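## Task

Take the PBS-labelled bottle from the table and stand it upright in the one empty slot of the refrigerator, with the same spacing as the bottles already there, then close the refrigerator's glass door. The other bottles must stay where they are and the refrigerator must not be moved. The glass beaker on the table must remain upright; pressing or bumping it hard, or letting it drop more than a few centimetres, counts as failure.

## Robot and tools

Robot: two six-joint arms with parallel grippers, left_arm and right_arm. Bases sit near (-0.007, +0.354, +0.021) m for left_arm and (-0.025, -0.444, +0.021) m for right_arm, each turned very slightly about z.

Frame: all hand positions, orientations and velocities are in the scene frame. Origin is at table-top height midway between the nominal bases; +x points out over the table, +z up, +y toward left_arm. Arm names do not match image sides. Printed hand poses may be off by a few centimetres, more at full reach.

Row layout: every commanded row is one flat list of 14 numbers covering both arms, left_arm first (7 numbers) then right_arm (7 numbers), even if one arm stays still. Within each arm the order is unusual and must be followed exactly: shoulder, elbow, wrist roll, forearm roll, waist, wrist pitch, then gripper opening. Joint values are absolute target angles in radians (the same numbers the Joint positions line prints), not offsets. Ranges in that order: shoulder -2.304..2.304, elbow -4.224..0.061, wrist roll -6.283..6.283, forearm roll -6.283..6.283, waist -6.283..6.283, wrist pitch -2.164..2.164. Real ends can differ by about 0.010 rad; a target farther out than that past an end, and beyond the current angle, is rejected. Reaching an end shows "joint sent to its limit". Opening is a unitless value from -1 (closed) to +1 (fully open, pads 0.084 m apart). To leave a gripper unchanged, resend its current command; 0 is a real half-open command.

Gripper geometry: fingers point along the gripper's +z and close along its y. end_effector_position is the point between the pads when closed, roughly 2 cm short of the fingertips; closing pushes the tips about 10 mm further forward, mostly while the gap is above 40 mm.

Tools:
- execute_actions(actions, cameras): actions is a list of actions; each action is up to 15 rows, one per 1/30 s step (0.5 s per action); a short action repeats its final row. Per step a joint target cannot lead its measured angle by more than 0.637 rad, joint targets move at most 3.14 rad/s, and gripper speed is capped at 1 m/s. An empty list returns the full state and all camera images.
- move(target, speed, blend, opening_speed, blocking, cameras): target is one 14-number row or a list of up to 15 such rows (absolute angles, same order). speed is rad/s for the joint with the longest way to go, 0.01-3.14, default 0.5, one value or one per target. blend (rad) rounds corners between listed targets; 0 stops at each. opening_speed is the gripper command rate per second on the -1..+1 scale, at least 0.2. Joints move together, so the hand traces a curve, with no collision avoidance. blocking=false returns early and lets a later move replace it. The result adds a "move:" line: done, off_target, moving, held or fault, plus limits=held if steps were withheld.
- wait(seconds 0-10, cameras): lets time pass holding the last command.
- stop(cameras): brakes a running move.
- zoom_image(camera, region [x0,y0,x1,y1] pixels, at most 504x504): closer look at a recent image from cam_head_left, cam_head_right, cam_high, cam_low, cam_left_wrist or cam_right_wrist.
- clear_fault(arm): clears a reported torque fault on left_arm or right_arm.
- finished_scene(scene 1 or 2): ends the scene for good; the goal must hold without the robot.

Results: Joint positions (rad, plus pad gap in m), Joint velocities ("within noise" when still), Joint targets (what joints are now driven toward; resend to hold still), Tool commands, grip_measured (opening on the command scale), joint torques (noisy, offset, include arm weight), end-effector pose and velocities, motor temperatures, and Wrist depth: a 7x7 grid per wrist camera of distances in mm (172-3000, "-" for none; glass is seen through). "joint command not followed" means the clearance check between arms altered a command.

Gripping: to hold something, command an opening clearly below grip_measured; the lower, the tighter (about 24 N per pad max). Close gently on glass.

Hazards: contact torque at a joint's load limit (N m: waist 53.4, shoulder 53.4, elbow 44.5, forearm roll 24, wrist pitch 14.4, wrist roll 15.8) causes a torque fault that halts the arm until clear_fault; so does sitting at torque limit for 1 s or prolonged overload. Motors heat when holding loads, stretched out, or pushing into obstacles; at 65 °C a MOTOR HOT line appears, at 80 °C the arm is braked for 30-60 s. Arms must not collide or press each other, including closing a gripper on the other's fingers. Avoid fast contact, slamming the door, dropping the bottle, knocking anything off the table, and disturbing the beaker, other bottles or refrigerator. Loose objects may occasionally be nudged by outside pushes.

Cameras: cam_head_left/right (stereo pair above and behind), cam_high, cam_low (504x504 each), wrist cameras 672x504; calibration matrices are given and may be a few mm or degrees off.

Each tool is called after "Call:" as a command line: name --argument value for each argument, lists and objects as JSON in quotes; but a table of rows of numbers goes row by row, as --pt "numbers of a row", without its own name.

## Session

Call:
execute_actions --actions '[]'

Scene clock: 0.00 s.
left_arm: end_effector_position=(+0.1400, -0.0095, +0.2156) grip_measured=+1.00 end_effector_quat_wxyz=(-0.334, +0.902, +0.085, +0.260) | right_arm: end_effector_position=(+0.2960, -0.8244, +0.1131) grip_measured=+1.00 end_effector_quat_wxyz=(-0.419, -0.005, +0.903, -0.094)
Joint names: [shoulder, elbow, wrist roll, forearm roll, waist, wrist pitch]
Joint positions: left_arm=[-0.601 -0.999 -2.071 0.524 -1.504 -1.207 0.084] | right_arm=[-0.948 -1.311 3.07 -0.665 -0.56 -1.157 0.084]
Joint velocities: within noise
Joint torques (N m): no reading
Motor temperatures (°C): left_arm=[23 25 28 23 24 26] | right_arm=[22 26 29 25 25 27]
Wrist depth (mm): cam_left_wrist=[- 490 548 581 496 423 380 / - 1046 552 527 484 441 448 / 2935 909 704 608 536 479 433 / 659 726 663 566 498 445 405 / 844 691 590 513 461 418 376 / 743 625 540 473 426 391 355 / 659 563 492 438 399 366 335] | cam_right_wrist=[2294 - - 637 607 571 536 / 2228 2727 551 532 502 476 453 / 2145 2448 460 442 421 403 387 / 2044 427 402 385 370 360 347 / 1893 358 357 343 331 320 309 / 1657 320 314 304 294 285 277 / - 295 286 276 268 262 255]
Joint targets: left_arm=[-0.601 -0.999 -2.071 0.524 -1.504 -1.207] | right_arm=[-0.948 -1.311 3.070 -0.665 -0.560 -1.157]
Tool commands: left_gripper/opening=+1.0 right_gripper/opening=+1.0
camera_calibration:
cam_left_wrist: T_world_to_cam=[[0.317972, -0.752881, -0.57625, 0.107682], [-0.844195, 0.0518183, -0.533525, 0.300129], [0.431541, 0.656114, -0.619102, 0.211956], [0, 0, 0, 1]] pos_world=[0.12766, -0.0735477, 0.353401]
cam_right_wrist: T_world_to_cam=[[-0.0735674, 0.982634, -0.170349, 0.879069], [0.660299, -0.0800176, -0.746727, -0.112711], [-0.74739, -0.167416, -0.642946, 0.287441], [0, 0, 0, 1]] pos_world=[0.353924, -0.824699, 0.250394]

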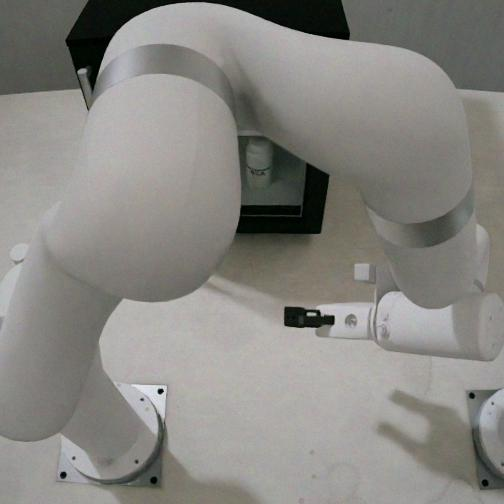

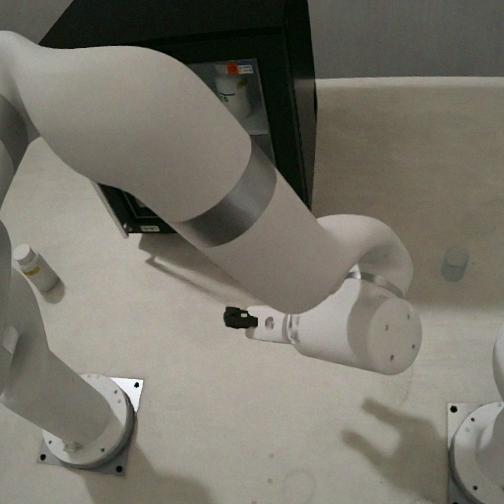

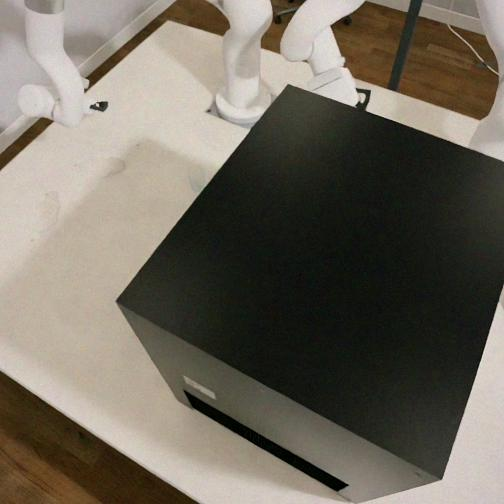

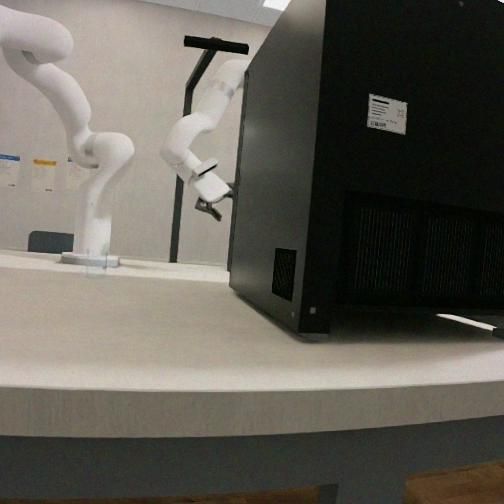

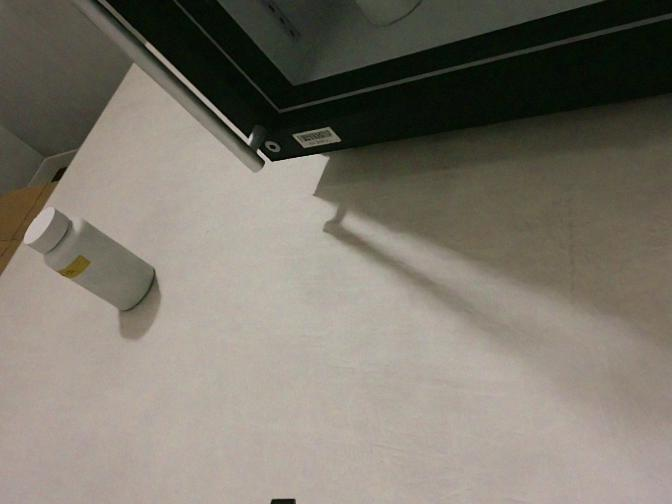

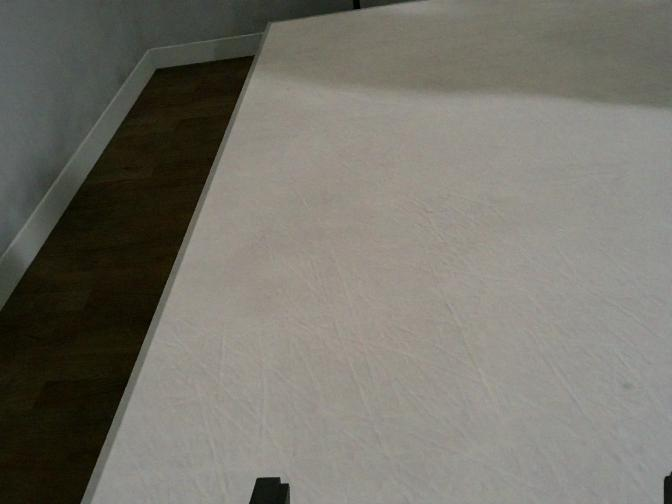

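Call:
move --pt "0.4834 -1.0495 0.24 0 -1.472 -1.5329 1 -0.53 -2.25 3.14 0 -0.56 -1.5515 -1" --pt "0.4834 -1.0495 2.9 0 -0.2 -1.5329 1 -0.53 -2.25 3.14 0 -0.436 -1.5515 -1" --pt "0.081 -1.3935 3.117 0 -0.026 -1.4744 1 -0.53 -2.25 3.14 0 -0.3 -1.5515 -1" --speed 1.1 --blend 0.03 --cameras '["cam_head_left","cam_head_right","cam_left_wrist"]'

Call:
zoom_image --camera "cam_head_left" --region '[60, 20, 360, 320]'

Scene clock: 9.50 s.
left_arm: end_effector_position=(+0.4002, +0.3521, +0.6379) grip_measured=+1.00 end_effector_quat_wxyz=(+0.000, -0.009, +1.000, +0.000) | right_arm: end_effector_position=(+0.5781, -0.6503, +0.6924) grip_measured=-1.00 end_effector_quat_wxyz=(+0.083, +0.163, +0.983, -0.014)
Joint names: [shoulder, elbow, wrist roll, forearm roll, waist, wrist pitch]
Joint positions: left_arm=[0.081 -1.393 3.117 0 -0.026 -1.474 0.084] | right_arm=[-0.53 -2.25 3.14 0 -0.3 -1.552 0]
Joint torques (N m): left_arm=[6.94 -25.75 0.96 -1.18 10.64 2.95] | right_arm=[41.16 -19.57 2.07 5.58 7.2 -1.95]
Wrist depth (mm): cam_left_wrist=[782 780 778 777 774 770 770 / 778 776 772 776 773 774 772 / 780 778 772 772 771 771 766 / 778 773 773 773 773 770 766 / 778 776 775 770 770 770 767 / 686 689 684 685 772 769 766 / 644 681 681 679 362 769 762] | cam_right_wrist=[760 762 765 771 771 771 771 / 774 780 781 785 788 786 785 / 1706 799 803 805 802 803 806 / 1741 807 816 814 819 813 818 / 1795 823 837 833 836 835 837 / 1818 1823 854 853 855 866 858 / 1882 1877 866 871 870 875 876]
Joint targets: left_arm=[0.081 -1.394 3.117 0.000 -0.026 -1.474] | right_arm=[-0.530 -2.250 3.140 0.000 -0.300 -1.551]
move: done
camera_calibration:
cam_left_wrist: T_world_to_cam=[[-0.00141077, 0.999892, -0.0146043, -0.30701], [0.999637, 0.00101696, -0.0269376, -0.316822], [-0.0269199, -0.014637, -0.99953, 0.786176], [0, 0, 0, 1]] pos_world=[0.337437, 0.318806, 0.772789]
Images, in order (width x height): cam_head_left 504x504, cam_head_right 504x504, cam_left_wrist 672x504.

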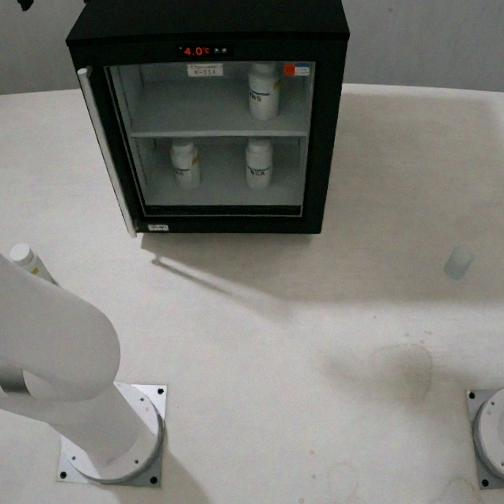

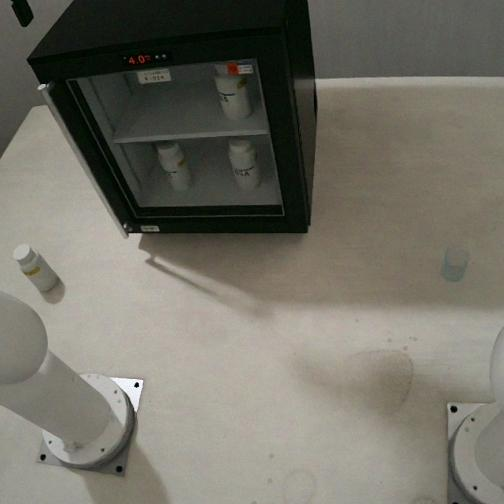

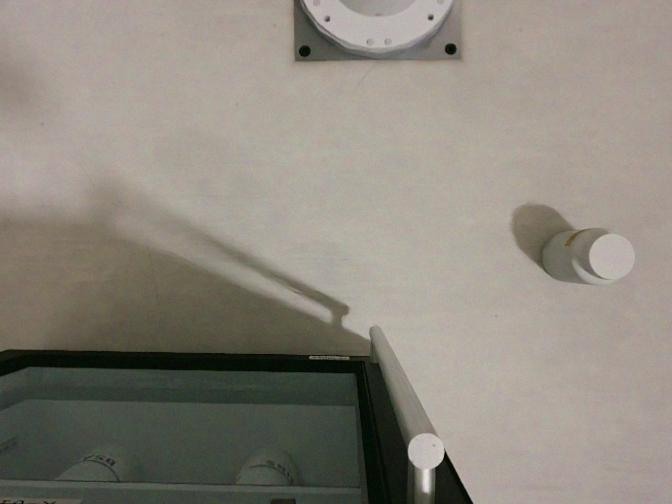

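Scaled by 1.680 from the camera's 504x504 image, which has a finer 720x720 frame.

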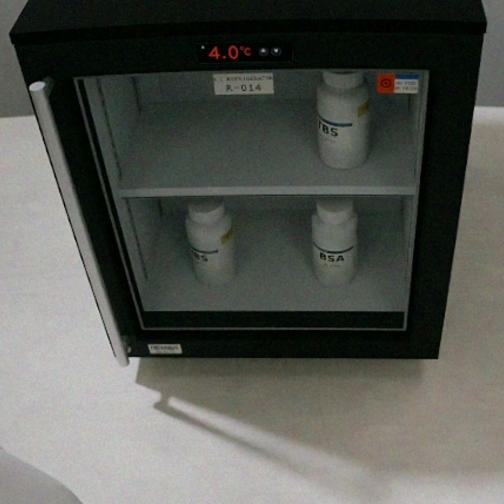

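Call:
move --pt "0.0694 -1.3186 3.117 0 -0.026 -1.388 1 -0.5355 -2.25 3.14 0 1.032 -1.5515 -1" --pt "0.0805 -1.0793 3.117 0 -0.026 -1.1598 1 -0.5355 -2.087 3.14 0 1.032 -1.5515 -1" --pt "0.0805 -1.0793 3.117 0 -0.026 -1.1598 -1 -0.5355 -2.087 3.14 0 1.032 -1.5515 -1" --speed '[0.9,0.4,0.4]' --opening_speed 1.2

Call:
move --pt "0.2663 -0.921 2.9027 0 -0.066 -1.1873 -1 -0.5355 -2.087 3.14 0 1.032 -1.5515 -1" --pt "0.4449 -0.796 2.6262 0 -0.168 -1.2409 -1 -0.5355 -2.087 3.14 0 1.032 -1.5515 -1" --pt "0.5678 -0.7248 2.3375 0 -0.317 -1.2926 -1 -0.5355 -2.087 3.14 0 1.032 -1.5515 -1" --pt "0.6565 -0.6801 1.9237 0 -0.5737 -1.3366 -1 -0.5355 -2.087 3.14 0 1.032 -1.5515 -1" --pt "0.6633 -0.677 1.4557 0 -0.8846 -1.3403 -1 -0.5355 -2.087 3.14 0 1.032 -1.5515 -1" --pt "0.5852 -0.7156 1.03 0 -1.1533 -1.3008 -1 -0.5355 -2.087 3.14 0 1.032 -1.5515 -1" --pt "0.4339 -0.8034 0.6642 0 -1.3445 -1.2373 -1 -0.5355 -2.087 3.14 0 1.032 -1.5515 -1" --speed '[0.25,0.3,0.35,0.4,0.4,0.4,0.4]' --blend 0.02

Call:
move --pt "0.2545 -0.9304 0.3929 0 -1.4413 -1.1849 -1 -0.5355 -2.087 3.14 0 1.032 -1.5515 -1" --pt "0.1241 -1.0395 0.2398 0 -1.4722 -1.1636 -1 -0.5355 -2.087 3.14 0 1.032 -1.5515 -1" --pt "0.1241 -1.0395 0.2398 0 -1.4722 -1.1636 -1 -0.4695 -1.689 3.14 0 1.032 -1.2195 -1" --pt "0.1241 -1.0395 0.2398 0 -1.4722 -1.1636 -1 -0.3095 -1.4764 3.14 0 0.9675 -1.1669 -1" --speed '[0.35,0.35,0.5,0.2]' --blend '[0.02,0,0,0]' --cameras '["cam_head_left","cam_right_wrist"]'

Scene clock: 22.03 s.
left_arm: end_effector_position=(+0.4124, +0.3521, +0.4968) grip_measured=-0.67 end_effector_quat_wxyz=(+0.000, -0.009, +1.000, +0.000) | right_arm: end_effector_position=(+0.3138, +0.0853, +0.6179) grip_measured=-1.00 end_effector_quat_wxyz=(+0.000, -0.481, +0.877, +0.000)
Joint names: [shoulder, elbow, wrist roll, forearm roll, waist, wrist pitch]
Joint positions: left_arm=[0.081 -1.079 3.117 0 -0.026 -1.16 0.015] | right_arm=[-0.536 -2.087 3.14 0 1.032 -1.552 0]
Joint torques (N m): left_arm=[28.34 -13.71 0.97 -1.51 -5.32 2.71] | right_arm=[42.08 -10.43 1.66 -2.82 8.54 -1.23]
Wrist depth (mm): cam_left_wrist=[637 636 633 634 631 630 629 / 634 636 634 631 631 631 629 / 634 633 633 633 633 627 631 / 636 633 630 633 631 629 541 / 630 631 632 629 632 626 627 / 546 544 544 545 627 624 628 / 544 542 542 - 290 625 625] | cam_right_wrist=[734 735 736 739 736 743 742 / 738 736 738 738 743 739 743 / 736 737 740 738 742 743 744 / 738 737 742 743 743 745 741 / 303 564 742 741 747 747 743 / 388 652 658 742 747 748 745 / 241 462 655 743 745 747 750]
Joint targets: left_arm=[0.081 -1.079 3.117 0.000 -0.026 -1.160] | right_arm=[-0.535 -2.087 3.140 0.000 1.032 -1.551]
move: done

Scene clock: 29.33 s.
left_arm: end_effector_position=(+0.0639, +0.0753, +0.4970) grip_measured=-0.67 end_effector_quat_wxyz=(+0.000, -0.545, +0.838, -0.001) | right_arm: end_effector_position=(+0.3138, +0.0853, +0.6180) grip_measured=-1.00 end_effector_quat_wxyz=(+0.000, -0.481, +0.877, +0.000)
Joint names: [shoulder, elbow, wrist roll, forearm roll, waist, wrist pitch]
Joint positions: left_arm=[0.434 -0.803 0.664 0.001 -1.344 -1.236 0.015] | right_arm=[-0.535 -2.087 3.14 0 1.032 -1.552 0]
Joint torques (N m): left_arm=[5.74 -23.99 -0.97 -12.21 -26.22 -15.07] | right_arm=[42.91 -9.33 1.75 -4.06 7.12 0.9]
Wrist depth (mm): cam_left_wrist=[639 637 636 633 632 632 629 / 636 636 634 629 633 633 629 / 638 636 634 632 629 629 627 / 636 630 633 632 631 627 628 / 633 633 631 629 630 627 626 / 548 546 546 543 629 626 625 / 633 630 630 - 294 627 622] | cam_right_wrist=[738 736 738 739 741 743 741 / 735 735 740 739 740 739 743 / 736 739 737 213 213 213 213 / 212 212 213 213 213 213 214 / 212 212 213 744 743 744 748 / 453 651 722 743 742 746 747 / 454 459 654 745 747 748 747]
Joint targets: left_arm=[0.434 -0.803 0.664 0.000 -1.345 -1.237] | right_arm=[-0.535 -2.087 3.140 0.000 1.032 -1.551]
move: done

Scene clock: 33.80 s.
left_arm: end_effector_position=(+0.0411, -0.0450, +0.4968) grip_measured=-0.67 end_effector_quat_wxyz=(+0.000, -0.663, +0.748, +0.000) | right_arm: end_effector_position=(+0.3126, +0.0154, +0.4828) grip_measured=-1.00 end_effector_quat_wxyz=(+0.000, -0.452, +0.892, +0.000)
Joint names: [shoulder, elbow, wrist roll, forearm roll, waist, wrist pitch]
Joint positions: left_arm=[0.124 -1.04 0.24 0 -1.472 -1.164 0.015] | right_arm=[-0.31 -1.476 3.14 0 0.968 -1.167 0]
Joint torques (N m): left_arm=[-0.2 -7.17 -0.86 -9.1 -23.8 0.55] | right_arm=[39.8 -10.75 1.64 -4.08 -6.2 2.03]
Wrist depth (mm): cam_left_wrist=[637 636 635 634 631 632 631 / 636 633 634 633 633 630 630 / 634 634 634 633 632 629 630 / 633 634 632 630 630 631 628 / 633 632 630 630 628 629 628 / 545 546 545 545 627 627 626 / 632 631 630 - 626 628 625] | cam_right_wrist=[603 603 603 - - - - / 604 604 - - - - - / - - - - - - - / - - - - - - - / - - - - - - - / - - - - - - - / - - - - - - 612]
Joint targets: left_arm=[0.124 -1.040 0.240 0.000 -1.472 -1.164] | right_arm=[-0.309 -1.476 3.140 0.000 0.967 -1.167]
move: done
camera_calibration:
cam_right_wrist: T_world_to_cam=[[-0.798532, 0.601901, 0.00781407, 0.264516], [0.601949, 0.798425, 0.0132218, -0.142632], [0.00171929, 0.0152617, -0.999882, 0.613417], [0, 0, 0, 1]] pos_world=[0.296027, -0.0546933, 0.613164]
Images, in order (width x height): cam_head_left 504x504, cam_right_wrist 672x504.

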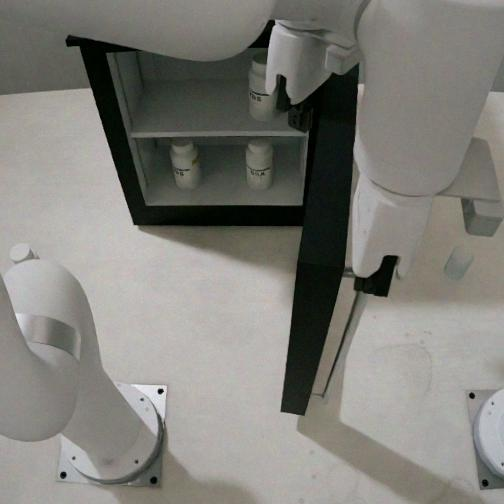

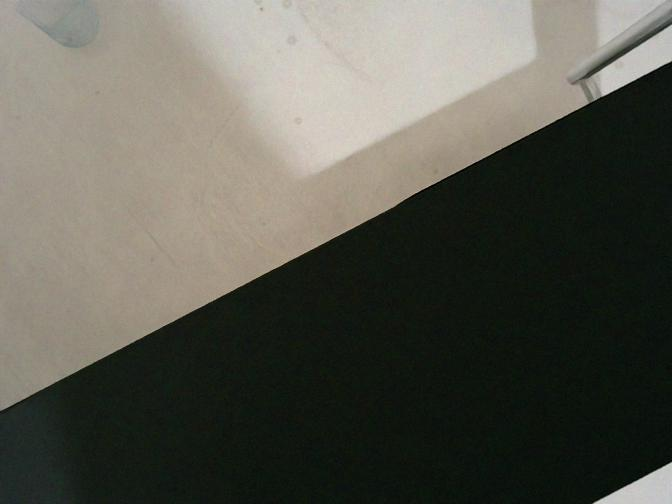

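Call:
move --pt "0.1241 -1.0395 0.2398 0 -1.4722 -1.1636 0.3 -0.3095 -1.4764 3.14 0 0.9675 -1.1669 -1" --pt "0.1029 -1.3325 0.2398 0 -1.4722 -1.4354 0.3 -0.3095 -1.4764 3.14 0 0.9675 -1.1669 -1" --pt "0.4834 -1.0495 0.2398 0 -1.4722 -1.5329 0.3 -0.3095 -1.4764 3.14 0 0.9675 -1.1669 -1" --pt "0.4834 -1.0495 -0.2537 0 -0.4 -1.5329 0.3 -0.3095 -1.4764 3.14 0 0.9675 -1.1669 -1" --pt "0.0744 -0.5059 -0.2537 0 -0.529 -0.5803 1 -0.3095 -1.4764 3.14 0 0.9675 -1.1669 -1" --speed '[0.5,0.5,0.6,1.0,0.8]'

Call:
move --pt "0.0744 -0.5059 -0.2537 -1.998 -0.529 1.1867 1 -0.3095 -1.4764 3.14 0 0.9675 -1.1669 -1" --pt "-0.8767 -0.607 -0.2537 -1.998 -0.529 1.1867 1 -0.3095 -1.4764 3.14 0 0.9675 -1.1669 -1" --speed '[1.0,0.6]' --cameras '["cam_head_left","cam_left_wrist"]'

Scene clock: 44.23 s.
left_arm: end_effector_position=(+0.2815, +0.1937, +0.2557) grip_measured=+1.00 end_effector_quat_wxyz=(+0.000, +0.992, -0.127, +0.000) | right_arm: end_effector_position=(+0.3126, +0.0154, +0.4828) grip_measured=-1.00 end_effector_quat_wxyz=(+0.000, -0.452, +0.892, +0.000)
Joint names: [shoulder, elbow, wrist roll, forearm roll, waist, wrist pitch]
Joint positions: left_arm=[0.074 -0.506 -0.254 0 -0.529 -0.58 0.084] | right_arm=[-0.309 -1.476 3.14 0 0.967 -1.167 0]
Joint torques (N m): left_arm=[4.5 -10.41 -0.9 1.02 -9.85 3.1] | right_arm=[14.91 -13.83 1.31 -3.15 -3.54 -2.32]
Wrist depth (mm): cam_left_wrist=[307 330 363 391 390 389 390 / 391 391 390 390 389 390 388 / 390 391 390 389 389 389 387 / 390 391 389 389 389 387 387 / 389 389 388 389 388 387 386 / 390 389 389 387 387 386 387 / 388 389 388 387 386 386 386] | cam_right_wrist=[603 602 603 - - - - / 602 603 - - - - - / - - - - - - - / - - - - - - - / - - - - - - - / - - - - - - - / - - - - - - 615]
Joint targets: left_arm=[0.074 -0.506 -0.254 0.000 -0.529 -0.580] | right_arm=[-0.309 -1.476 3.140 0.000 0.968 -1.167]
move: done

Scene clock: 49.00 s.
left_arm: end_effector_position=(+0.2824, +0.4295, +0.1209) grip_measured=+1.00 end_effector_quat_wxyz=(-0.430, +0.561, +0.561, +0.431) | right_arm: end_effector_position=(+0.3126, +0.0154, +0.4828) grip_measured=-1.00 end_effector_quat_wxyz=(+0.000, -0.452, +0.892, +0.000)
Joint names: [shoulder, elbow, wrist roll, forearm roll, waist, wrist pitch]
Joint positions: left_arm=[-0.877 -0.607 -0.254 -1.998 -0.529 1.187 0.084] | right_arm=[-0.31 -1.476 3.14 0 0.967 -1.167 0]
Joint torques (N m): left_arm=[20.79 -9.33 -0.79 -1.56 -9.13 3.56] | right_arm=[11.07 -16.27 1.31 -2.31 -1.85 -2.44]
Wrist depth (mm): cam_left_wrist=[- - - - - - - / - - - - - - - / - - - - - - - / - - - - - - - / 652 647 644 640 - 266 629 / 479 476 474 473 273 261 467 / 398 396 394 394 355 267 389] | cam_right_wrist=[601 603 604 - - - - / 604 605 - - - - - / - - - - - - - / - - - - - - - / - - - - - - - / - - - - - - - / - - - - - - 388]
Joint targets: left_arm=[-0.877 -0.607 -0.254 -1.998 -0.529 1.187] | right_arm=[-0.309 -1.476 3.140 0.000 0.968 -1.167]
move: done
camera_calibration:
cam_left_wrist: T_world_to_cam=[[0.999747, 0.00910203, -0.0205477, -0.248578], [-0.0178694, -0.232513, -0.972429, 0.288977], [-0.0136287, 0.972551, -0.232292, -0.253103], [0, 0, 0, 1]] pos_world=[0.25023, 0.31561, 0.217108]
Images, in order (width x height): cam_head_left 504x504, cam_left_wrist 672x504.

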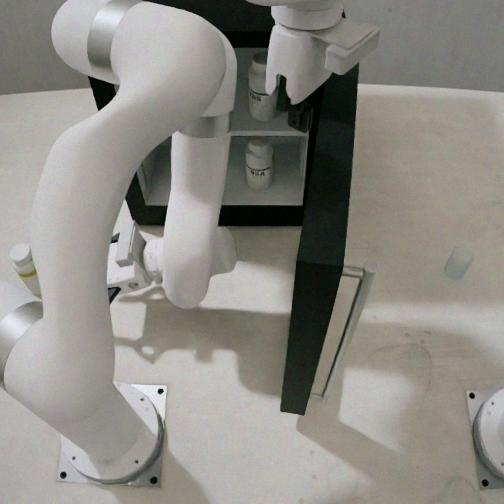

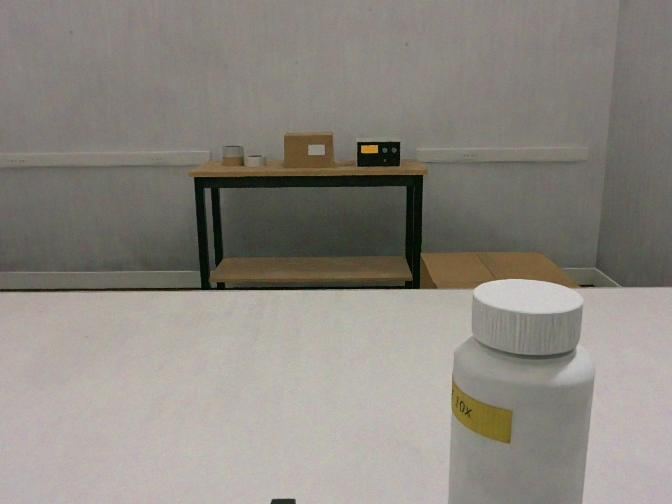

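Call:
move --target '[-0.9349,-0.6664,-0.2757,-1.7067,-0.2349,1.262,1,-0.3095,-1.4764,3.14,0,0.9675,-1.1669,-1]' --speed 0.3 --cameras '["cam_left_wrist"]'

Scene clock: 56.43 s.
left_arm: end_effector_position=(+0.3310, +0.5170, +0.1031) grip_measured=+1.00 end_effector_quat_wxyz=(-0.430, +0.561, +0.561, +0.431) | right_arm: end_effector_position=(+0.3126, +0.0153, +0.4827) grip_measured=-1.00 end_effector_quat_wxyz=(+0.000, -0.452, +0.892, +0.000)
Joint names: [shoulder, elbow, wrist roll, forearm roll, waist, wrist pitch]
Joint positions: left_arm=[-0.935 -0.666 -0.276 -1.707 -0.235 1.262 0.084] | right_arm=[-0.31 -1.476 3.14 0 0.967 -1.167 0]
Joint torques (N m): left_arm=[23.12 -19.13 -0.87 1.74 23.3 5.5] | right_arm=[36.86 -10.9 1.26 -1.74 -1.28 -0.53]
Wrist depth (mm): cam_left_wrist=[- - - - - - - / - - - - - - - / - - - - - - - / - - - - - - - / 599 596 594 - 206 538 535 / 441 438 437 - 177 405 430 / 366 365 345 184 176 183 359] | cam_right_wrist=[- - - - - - - / - - - - - - - / - - - - - - 609 / - - - - - 612 609 / - - - - 607 613 611 / - - - 608 611 611 610 / - - - 611 612 611 615]
Joint targets: left_arm=[-0.935 -0.666 -0.276 -1.707 -0.235 1.262] | right_arm=[-0.309 -1.476 3.140 0.000 0.968 -1.167]
move: done
camera_calibration:
cam_left_wrist: T_world_to_cam=[[0.999753, 0.00871433, -0.0204476, -0.298194], [-0.0178625, -0.232482, -0.972437, 0.292771], [-0.0132278, 0.972562, -0.232269, -0.341826], [0, 0, 0, 1]] pos_world=[0.298828, 0.403109, 0.199208]
Images, in order (width x height): cam_left_wrist 672x504.

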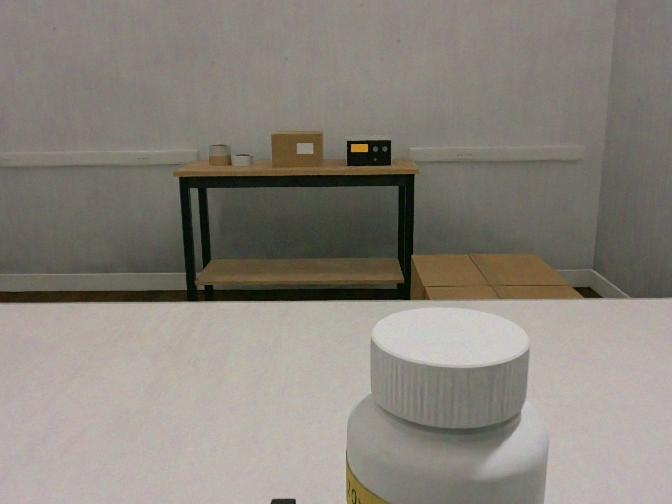

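Call:
move --pt "-0.9899 -0.6769 -0.3235 -1.4977 -0.0308 1.319 1 -0.3095 -1.4764 3.14 0 0.9675 -1.1669 -1" --pt "-0.9899 -0.6769 -0.3235 -1.4977 -0.0308 1.319 -0.2 -0.3095 -1.4764 3.14 0 0.9675 -1.1669 -1" --speed 0.2 --opening_speed 0.8 --cameras '["cam_left_wrist"]'

Scene clock: 63.93 s.
left_arm: end_effector_position=(+0.3311, +0.5871, +0.0846) grip_measured=+0.39 end_effector_quat_wxyz=(-0.430, +0.561, +0.561, +0.431) | right_arm: end_effector_position=(+0.3126, +0.0154, +0.4828) grip_measured=-1.00 end_effector_quat_wxyz=(+0.000, -0.452, +0.892, +0.000)
Joint names: [shoulder, elbow, wrist roll, forearm roll, waist, wrist pitch]
Joint positions: left_arm=[-0.99 -0.677 -0.323 -1.498 -0.031 1.319 0.061] | right_arm=[-0.309 -1.476 3.14 0 0.967 -1.167 0]
Joint torques (N m): left_arm=[38.84 -18.58 -0.89 1.34 16.22 3.13] | right_arm=[38.25 -12.16 1.12 -1.79 1.43 1.98]
Wrist depth (mm): cam_left_wrist=[- - - - - - - / - - - - - - - / - - - - - - - / - - - - - - - / 544 542 541 536 535 532 529 / 401 400 - - - - 391 / 332 315 - - - - 326] | cam_right_wrist=[- - - - - - - / - - - - - - - / - - - - - - 606 / - - - - - 609 609 / - - - - 609 608 611 / - - - 610 608 613 613 / - - - 611 614 613 610]
Joint targets: left_arm=[-0.990 -0.677 -0.324 -1.498 -0.031 1.319] | right_arm=[-0.309 -1.476 3.140 0.000 0.968 -1.167]
move: done
camera_calibration:
cam_left_wrist: T_world_to_cam=[[0.999748, 0.00876351, -0.0206662, -0.299265], [-0.018065, -0.232391, -0.972455, 0.291099], [-0.0133248, 0.972583, -0.232174, -0.414297], [0, 0, 0, 1]] pos_world=[0.298928, 0.47321, 0.180707]
Images, in order (width x height): cam_left_wrist 672x504.

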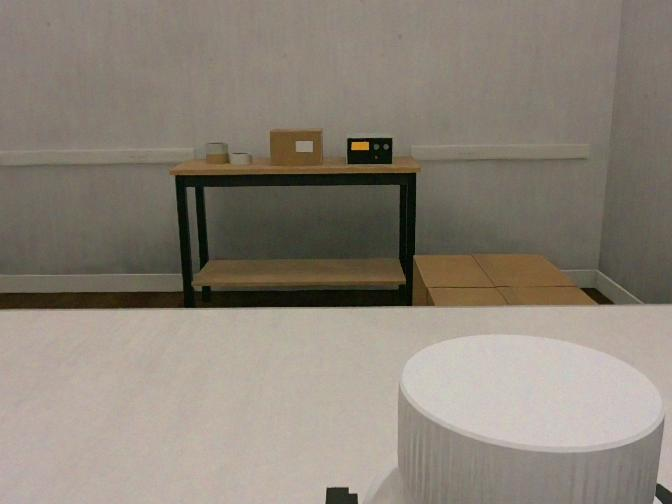

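Call:
move --pt "-0.9899 -0.6769 -0.3235 -1.4977 -0.0308 1.319 -0.5 -0.3095 -1.4764 3.14 0 0.9675 -1.1669 -1" --pt "-0.1957 -0.4481 0.2311 -2.0526 -0.455 1.4211 -0.5 -0.3095 -1.4764 3.14 0 0.9675 -1.1669 -1" --pt "0.4581 -0.1614 0.6441 -1.616 -0.6697 1.2795 -0.5 -0.3095 -1.4764 3.14 0 0.9675 -1.1669 -1" --pt "0.6193 -0.0914 0.5998 -0.9896 -0.7025 0.8155 -0.5 -0.3095 -1.4764 3.14 0 0.9675 -1.1669 -1" --speed '[0.5,0.4,0.6,0.6]' --blend '[0,0.05,0.03,0]' --cameras '["cam_head_right","cam_head_left","cam_left_wrist"]'

Scene clock: 71.57 s.
left_arm: end_effector_position=(+0.3577, +0.2501, +0.4146) grip_measured=+0.39 end_effector_quat_wxyz=(+0.000, +0.793, +0.000, +0.609) | right_arm: end_effector_position=(+0.3126, +0.0154, +0.4828) grip_measured=-1.00 end_effector_quat_wxyz=(+0.000, -0.452, +0.892, +0.000)
Joint names: [shoulder, elbow, wrist roll, forearm roll, waist, wrist pitch]
Joint positions: left_arm=[0.619 -0.091 0.6 -0.99 -0.702 0.816 0.061] | right_arm=[-0.309 -1.476 3.14 0 0.967 -1.167 0]
Joint torques (N m): left_arm=[11.21 -13.34 -0.87 2.97 -10.37 -0.59] | right_arm=[38.18 -13.81 1.03 -0.01 5 1.84]
Wrist depth (mm): cam_left_wrist=[185 231 231 230 230 229 227 / - 237 237 236 235 235 234 / - 244 268 446 442 444 444 / - 250 316 458 458 457 455 / - 258 315 470 469 467 470 / - 266 - - - - 475 / 892 273 - - - - 403] | cam_right_wrist=[- - - - - - - / - - - - - - 607 / - - - - - 607 611 / - - - - - 607 611 / - - - - 609 611 611 / - - 608 608 610 611 611 / - - 578 610 613 610 614]
Joint targets: left_arm=[0.619 -0.091 0.600 -0.990 -0.702 0.815] | right_arm=[-0.309 -1.476 3.140 0.000 0.968 -1.167]
move: done
camera_calibration:
cam_left_wrist: T_world_to_cam=[[0.00888317, -0.999748, -0.0205941, 0.290552], [-0.232486, 0.0179657, -0.972434, 0.548241], [0.972559, 0.0134261, -0.232268, -0.122288], [0, 0, 0, 1]] pos_world=[0.243809, 0.282271, 0.510708]
Images, in order (width x height): cam_head_left 504x504, cam_head_right 504x504, cam_left_wrist 672x504.

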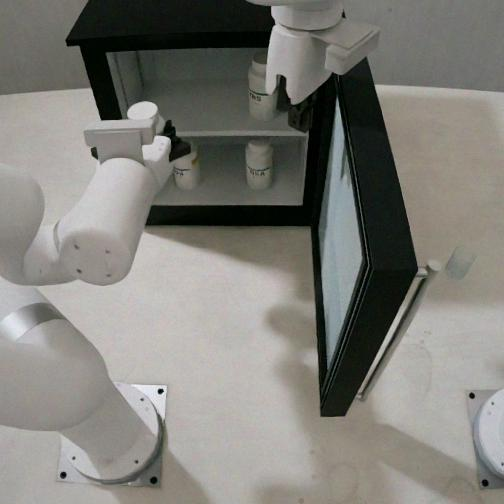

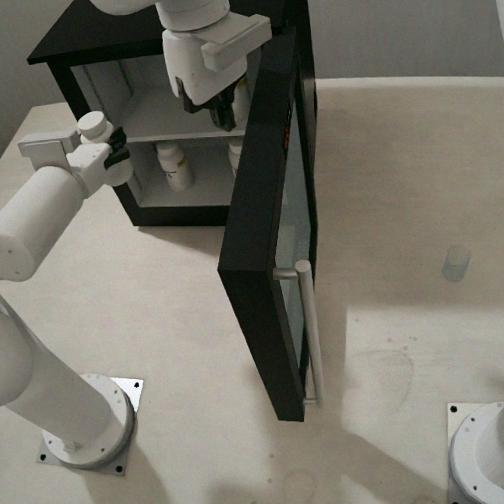

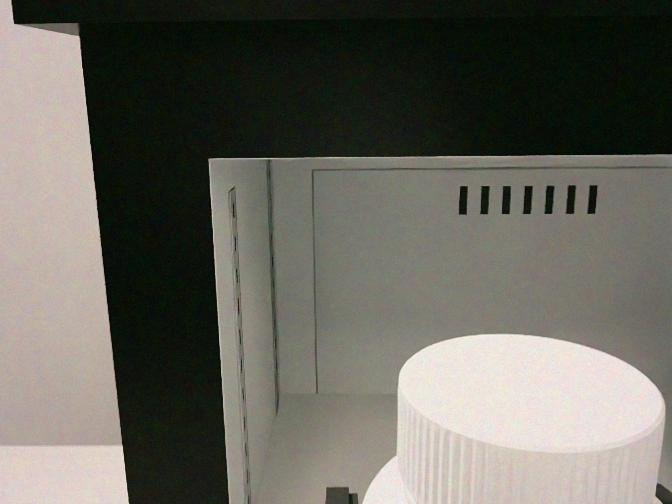

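Call:
move --pt "0.2128 -0.2975 0.2728 -0.5619 -0.4512 0.8571 -0.5 -0.3095 -1.4764 3.14 0 0.9675 -1.1669 -1" --pt "-0.0592 -0.5451 0.1884 -0.3979 -0.3274 0.8514 -0.5 -0.3095 -1.4764 3.14 0 0.9675 -1.1669 -1" --pt "-0.1539 -0.561 0.1455 -0.3618 -0.3175 0.9229 -0.5 -0.3095 -1.4764 3.14 0 0.9675 -1.1669 -1" --speed '[0.3,0.25,0.05]' --blend '[0.01,0,0]'

Call:
move --target '[-0.1642,-0.5586,0.1391,-0.3578,-0.3175,0.9346,-0.5,-0.3095,-1.4764,3.14,0,0.9675,-1.1669,-1]' --speed 0.015 --cameras '["cam_head_right","cam_left_wrist","cam_head_left"]'

Call:
zoom_image --camera "cam_head_right" --region '[60, 40, 210, 190]'

Scene clock: 79.90 s.
left_arm: end_effector_position=(+0.5796, +0.2470, +0.3756) grip_measured=+0.39 end_effector_quat_wxyz=(+0.000, +0.793, +0.000, +0.609) | right_arm: end_effector_position=(+0.3126, +0.0154, +0.4828) grip_measured=-1.00 end_effector_quat_wxyz=(+0.000, -0.452, +0.892, +0.000)
Joint names: [shoulder, elbow, wrist roll, forearm roll, waist, wrist pitch]
Joint positions: left_arm=[-0.154 -0.561 0.146 -0.362 -0.318 0.923 0.061] | right_arm=[-0.309 -1.476 3.14 0 0.968 -1.167 0]
Joint torques (N m): left_arm=[13.86 -24.44 -0.94 2.62 10.8 6.3] | right_arm=[37.23 -13.8 0.82 0.86 2.37 1.86]
Wrist depth (mm): cam_left_wrist=[- - 214 213 213 211 212 / - 206 217 217 216 216 215 / - 204 223 223 222 222 221 / - 203 230 228 228 227 226 / - 202 235 234 233 233 234 / - 204 232 - - - 240 / - 204 231 - - - 247] | cam_right_wrist=[- - - - - - - / - - - - - - 608 / - - - - - 609 609 / - - - - - 611 613 / - - - - 608 609 611 / - - 611 611 611 611 614 / - - 579 609 611 611 613]
Joint targets: left_arm=[-0.154 -0.561 0.145 -0.362 -0.318 0.923] | right_arm=[-0.309 -1.476 3.140 0.000 0.968 -1.167]
move: done

Scene clock: 80.93 s.
left_arm: end_effector_position=(+0.5795, +0.2470, +0.3716) grip_measured=+0.39 end_effector_quat_wxyz=(+0.001, +0.793, +0.000, +0.609) | right_arm: end_effector_position=(+0.3126, +0.0154, +0.4828) grip_measured=-1.00 end_effector_quat_wxyz=(+0.000, -0.452, +0.892, +0.000)
Joint names: [shoulder, elbow, wrist roll, forearm roll, waist, wrist pitch]
Joint positions: left_arm=[-0.164 -0.559 0.139 -0.358 -0.317 0.935 0.061] | right_arm=[-0.309 -1.476 3.14 0 0.968 -1.167 0]
Joint torques (N m): left_arm=[-6.6 3.05 -1.08 1.53 11.02 -4.92] | right_arm=[39.19 -13.61 0.82 1.21 4.06 1.81]
Wrist depth (mm): cam_left_wrist=[- 186 213 212 211 211 211 / - 207 217 217 217 216 215 / - 204 223 223 222 222 221 / - 203 230 228 228 227 227 / - 203 235 234 233 232 234 / - 204 233 - - - 240 / - 204 231 - - - 246] | cam_right_wrist=[- - - - - - - / - - - - - - 608 / - - - - - 609 609 / - - - - - 608 611 / - - - - 610 611 611 / - - 608 610 612 611 614 / - - 578 610 612 611 614]
Joint targets: left_arm=[-0.164 -0.559 0.139 -0.358 -0.318 0.935] | right_arm=[-0.309 -1.476 3.140 0.000 0.968 -1.167]
move: done
camera_calibration:
cam_left_wrist: T_world_to_cam=[[0.00857259, -0.999766, -0.0198785, 0.28451], [-0.231272, 0.017358, -0.972734, 0.557666], [0.972851, 0.0129362, -0.231069, -0.348439], [0, 0, 0, 1]] pos_world=[0.465513, 0.279271, 0.467603]
Images, in order (width x height): cam_head_left 504x504, cam_head_right 504x504, cam_left_wrist 672x504.

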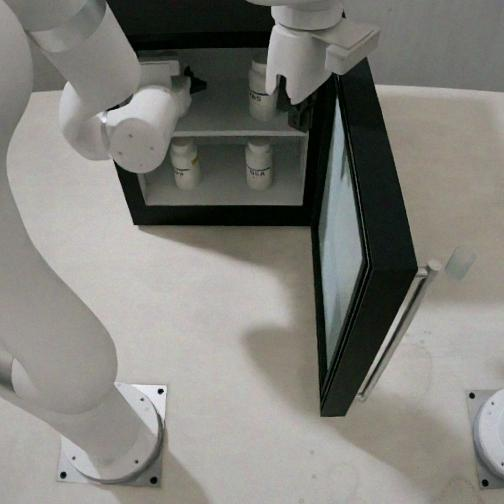

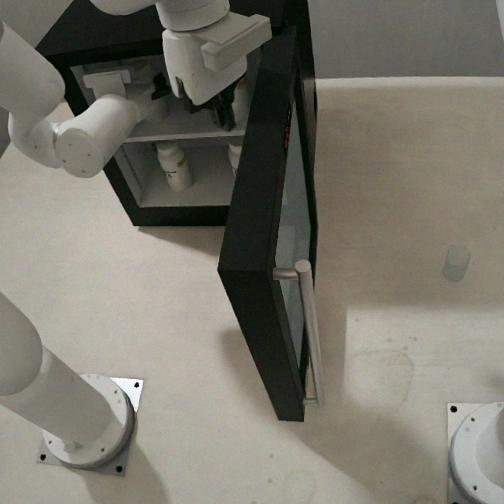

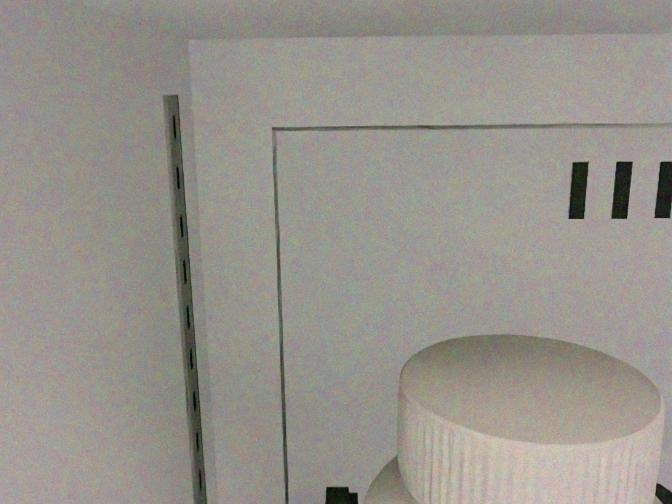

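Scaled by 3.360 from the camera's 504x504 image, which has a finer 720x720 frame.

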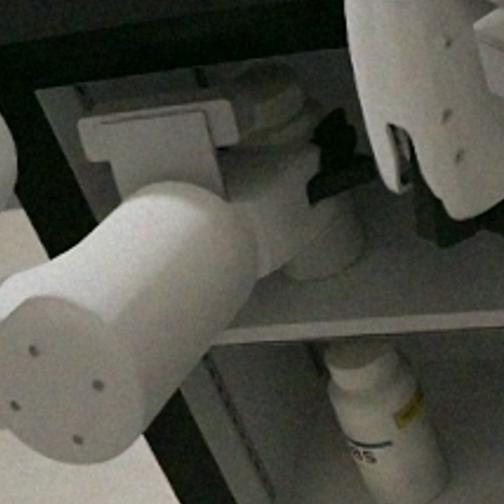

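Call:
move --target '[-0.1642,-0.5586,0.1391,-0.3578,-0.3175,0.9346,0.85,-0.3095,-1.4764,3.14,0,0.9675,-1.1669,-1]' --opening_speed 0.5

Call:
move --pt "0.1236 -0.2783 0.2022 -0.5181 -0.4512 0.9501 0.85 -0.3095 -1.4764 3.14 0 0.9675 -1.1669 -1" --pt "0.6193 -0.0914 0.5998 -0.9896 -0.7025 0.8155 0.85 -0.4695 -1.689 3.14 0 1.032 -1.2195 -1" --pt "0.6193 -0.0914 0.5998 -0.9896 -0.7025 0.8155 0.85 -0.5355 -2.25 3.14 0 1.032 -1.5515 -1" --pt "0.4834 -1.0495 0.2398 0 -0.2 -1.5329 1 -0.5355 -2.25 3.14 0 -0.2 -1.5515 -1" --speed '[0.3,0.35,0.7,0.9]'

Call:
move --pt "0.4834 -1.0495 0.055 0 -1.4824 -1.5329 1 -0.5355 -2.25 3.14 0 -0.3 -1.5515 -1" --pt "-0.0814 -1.515 0.055 0 -1.4824 -1.4336 1 -0.5355 -2.25 3.14 0 -0.3 -1.5515 -1" --speed '[0.9,0.6]' --cameras '["cam_head_right","cam_left_wrist","cam_head_left"]'

Scene clock: 91.43 s.
left_arm: end_effector_position=(+0.5793, +0.2470, +0.3711) grip_measured=+0.85 end_effector_quat_wxyz=(+0.001, +0.793, +0.000, +0.609) | right_arm: end_effector_position=(+0.3126, +0.0154, +0.4828) grip_measured=-1.00 end_effector_quat_wxyz=(+0.000, -0.452, +0.892, +0.000)
Joint names: [shoulder, elbow, wrist roll, forearm roll, waist, wrist pitch]
Joint positions: left_arm=[-0.164 -0.559 0.139 -0.358 -0.317 0.935 0.078] | right_arm=[-0.309 -1.476 3.14 0 0.968 -1.167 0]
Joint torques (N m): left_arm=[36.49 -23.77 -0.05 1.05 10.63 5.54] | right_arm=[38.41 -15.1 0.74 0.93 4.14 1.9]
Wrist depth (mm): cam_left_wrist=[- 197 213 212 212 211 211 / - 207 218 217 216 216 216 / - 204 224 223 222 222 221 / - 203 230 229 228 228 227 / - 203 236 234 233 233 234 / - 204 232 - - - 241 / - 204 231 - - - 246] | cam_right_wrist=[- - - - - - - / - - - - - - 609 / - - - - - 611 608 / - - - - - 609 610 / - - - - 609 610 610 / - - 609 609 610 610 610 / - - 577 611 613 616 614]
Joint targets: left_arm=[-0.164 -0.559 0.139 -0.358 -0.318 0.935] | right_arm=[-0.309 -1.476 3.140 0.000 0.968 -1.167]
move: done

Scene clock: 99.77 s.
left_arm: end_effector_position=(+0.2394, +0.3098, +0.6199) grip_measured=+1.00 end_effector_quat_wxyz=(+0.000, +0.978, -0.208, +0.000) | right_arm: end_effector_position=(+0.5973, -0.5894, +0.6889) grip_measured=-1.00 end_effector_quat_wxyz=(+0.081, +0.114, +0.990, -0.009)
Joint names: [shoulder, elbow, wrist roll, forearm roll, waist, wrist pitch]
Joint positions: left_arm=[0.483 -1.049 0.24 0 -0.2 -1.533 0.084] | right_arm=[-0.536 -2.25 3.14 0 -0.2 -1.552 0]
Joint torques (N m): left_arm=[-9.14 -25.66 -0.97 2.77 10.99 -3.13] | right_arm=[22.66 -20.06 0.67 2.87 -6.34 -1.69]
Wrist depth (mm): cam_left_wrist=[762 409 665 667 711 759 665 / 759 761 667 760 755 755 696 / 759 758 762 754 752 754 755 / 759 759 754 756 754 755 751 / 756 755 750 758 751 750 749 / 756 754 755 751 751 751 748 / 755 755 754 753 722 751 747] | cam_right_wrist=[763 762 764 765 763 771 768 / 776 778 777 782 780 783 785 / 789 796 798 796 797 801 806 / 811 809 812 812 813 814 821 / 1767 824 829 831 824 838 835 / 1823 846 844 851 849 849 856 / 1857 859 859 862 863 868 869]
Joint targets: left_arm=[0.483 -1.050 0.240 0.000 -0.200 -1.533] | right_arm=[-0.535 -2.250 3.140 0.000 -0.200 -1.551]
move: done

Scene clock: 103.30 s.
left_arm: end_effector_position=(+0.0447, -0.1169, +0.6199) grip_measured=+1.00 end_effector_quat_wxyz=(+0.000, +0.726, -0.688, +0.000) | right_arm: end_effector_position=(+0.5797, -0.6508, +0.6889) grip_measured=-1.00 end_effector_quat_wxyz=(+0.080, +0.163, +0.983, -0.013)
Joint names: [shoulder, elbow, wrist roll, forearm roll, waist, wrist pitch]
Joint positions: left_arm=[-0.081 -1.515 0.055 0 -1.482 -1.434 0.084] | right_arm=[-0.536 -2.25 3.14 0 -0.3 -1.552 0]
Joint torques (N m): left_arm=[13.94 -26.24 -0.89 -0.73 -9.57 3.18] | right_arm=[27.59 -18.85 0.58 3.27 -7.71 -1.47]
Wrist depth (mm): cam_left_wrist=[760 753 758 757 666 726 754 / 759 757 758 758 719 749 753 / 756 755 758 753 753 755 751 / 756 757 757 755 751 752 753 / 760 758 753 751 753 751 750 / 752 750 754 667 749 750 751 / 757 751 753 - 329 749 748] | cam_right_wrist=[760 761 763 762 764 771 767 / 775 778 778 778 781 782 782 / 1698 795 797 799 798 799 799 / 1723 806 809 814 809 813 817 / 1795 828 829 831 836 833 836 / 1833 1809 844 849 850 847 854 / 1852 1872 854 868 864 864 870]
Joint targets: left_arm=[-0.081 -1.515 0.055 0.000 -1.482 -1.434] | right_arm=[-0.535 -2.250 3.140 0.000 -0.300 -1.551]
move: done
camera_calibration:
cam_left_wrist: T_world_to_cam=[[-0.99924, -0.0361153, -0.0146363, 0.0846976], [-0.0357091, 0.998994, -0.0271235, 0.201655], [0.0156011, -0.0265803, -0.999525, 0.748435], [0, 0, 0, 1]] pos_world=[0.0801577, -0.1785, 0.754788]
Images, in order (width x height): cam_head_left 504x504, cam_head_right 504x504, cam_left_wrist 672x504.

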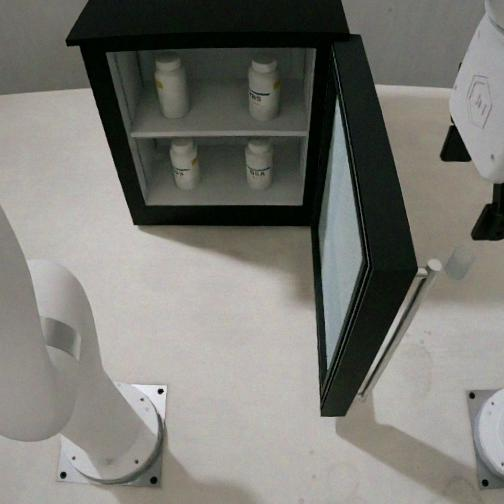

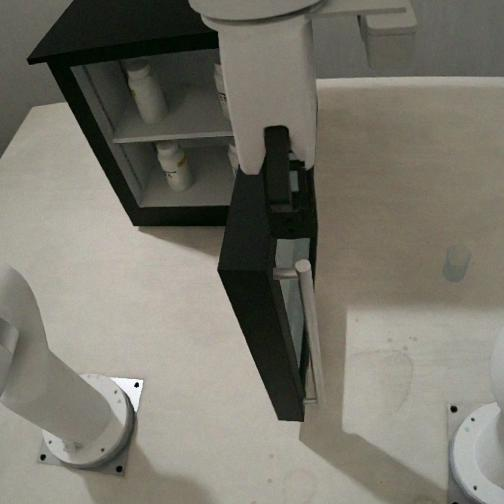

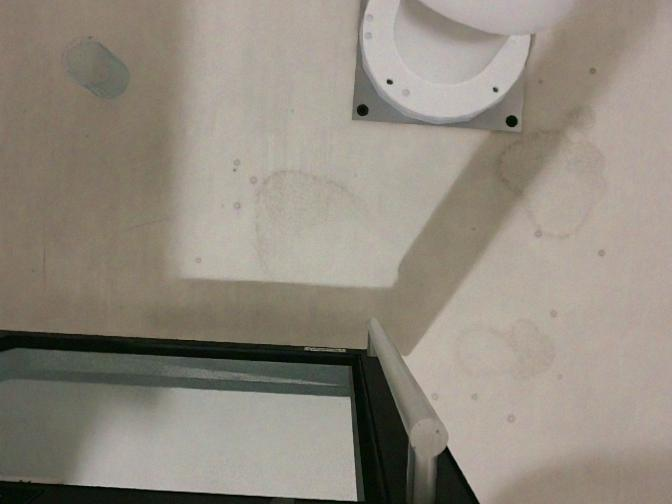

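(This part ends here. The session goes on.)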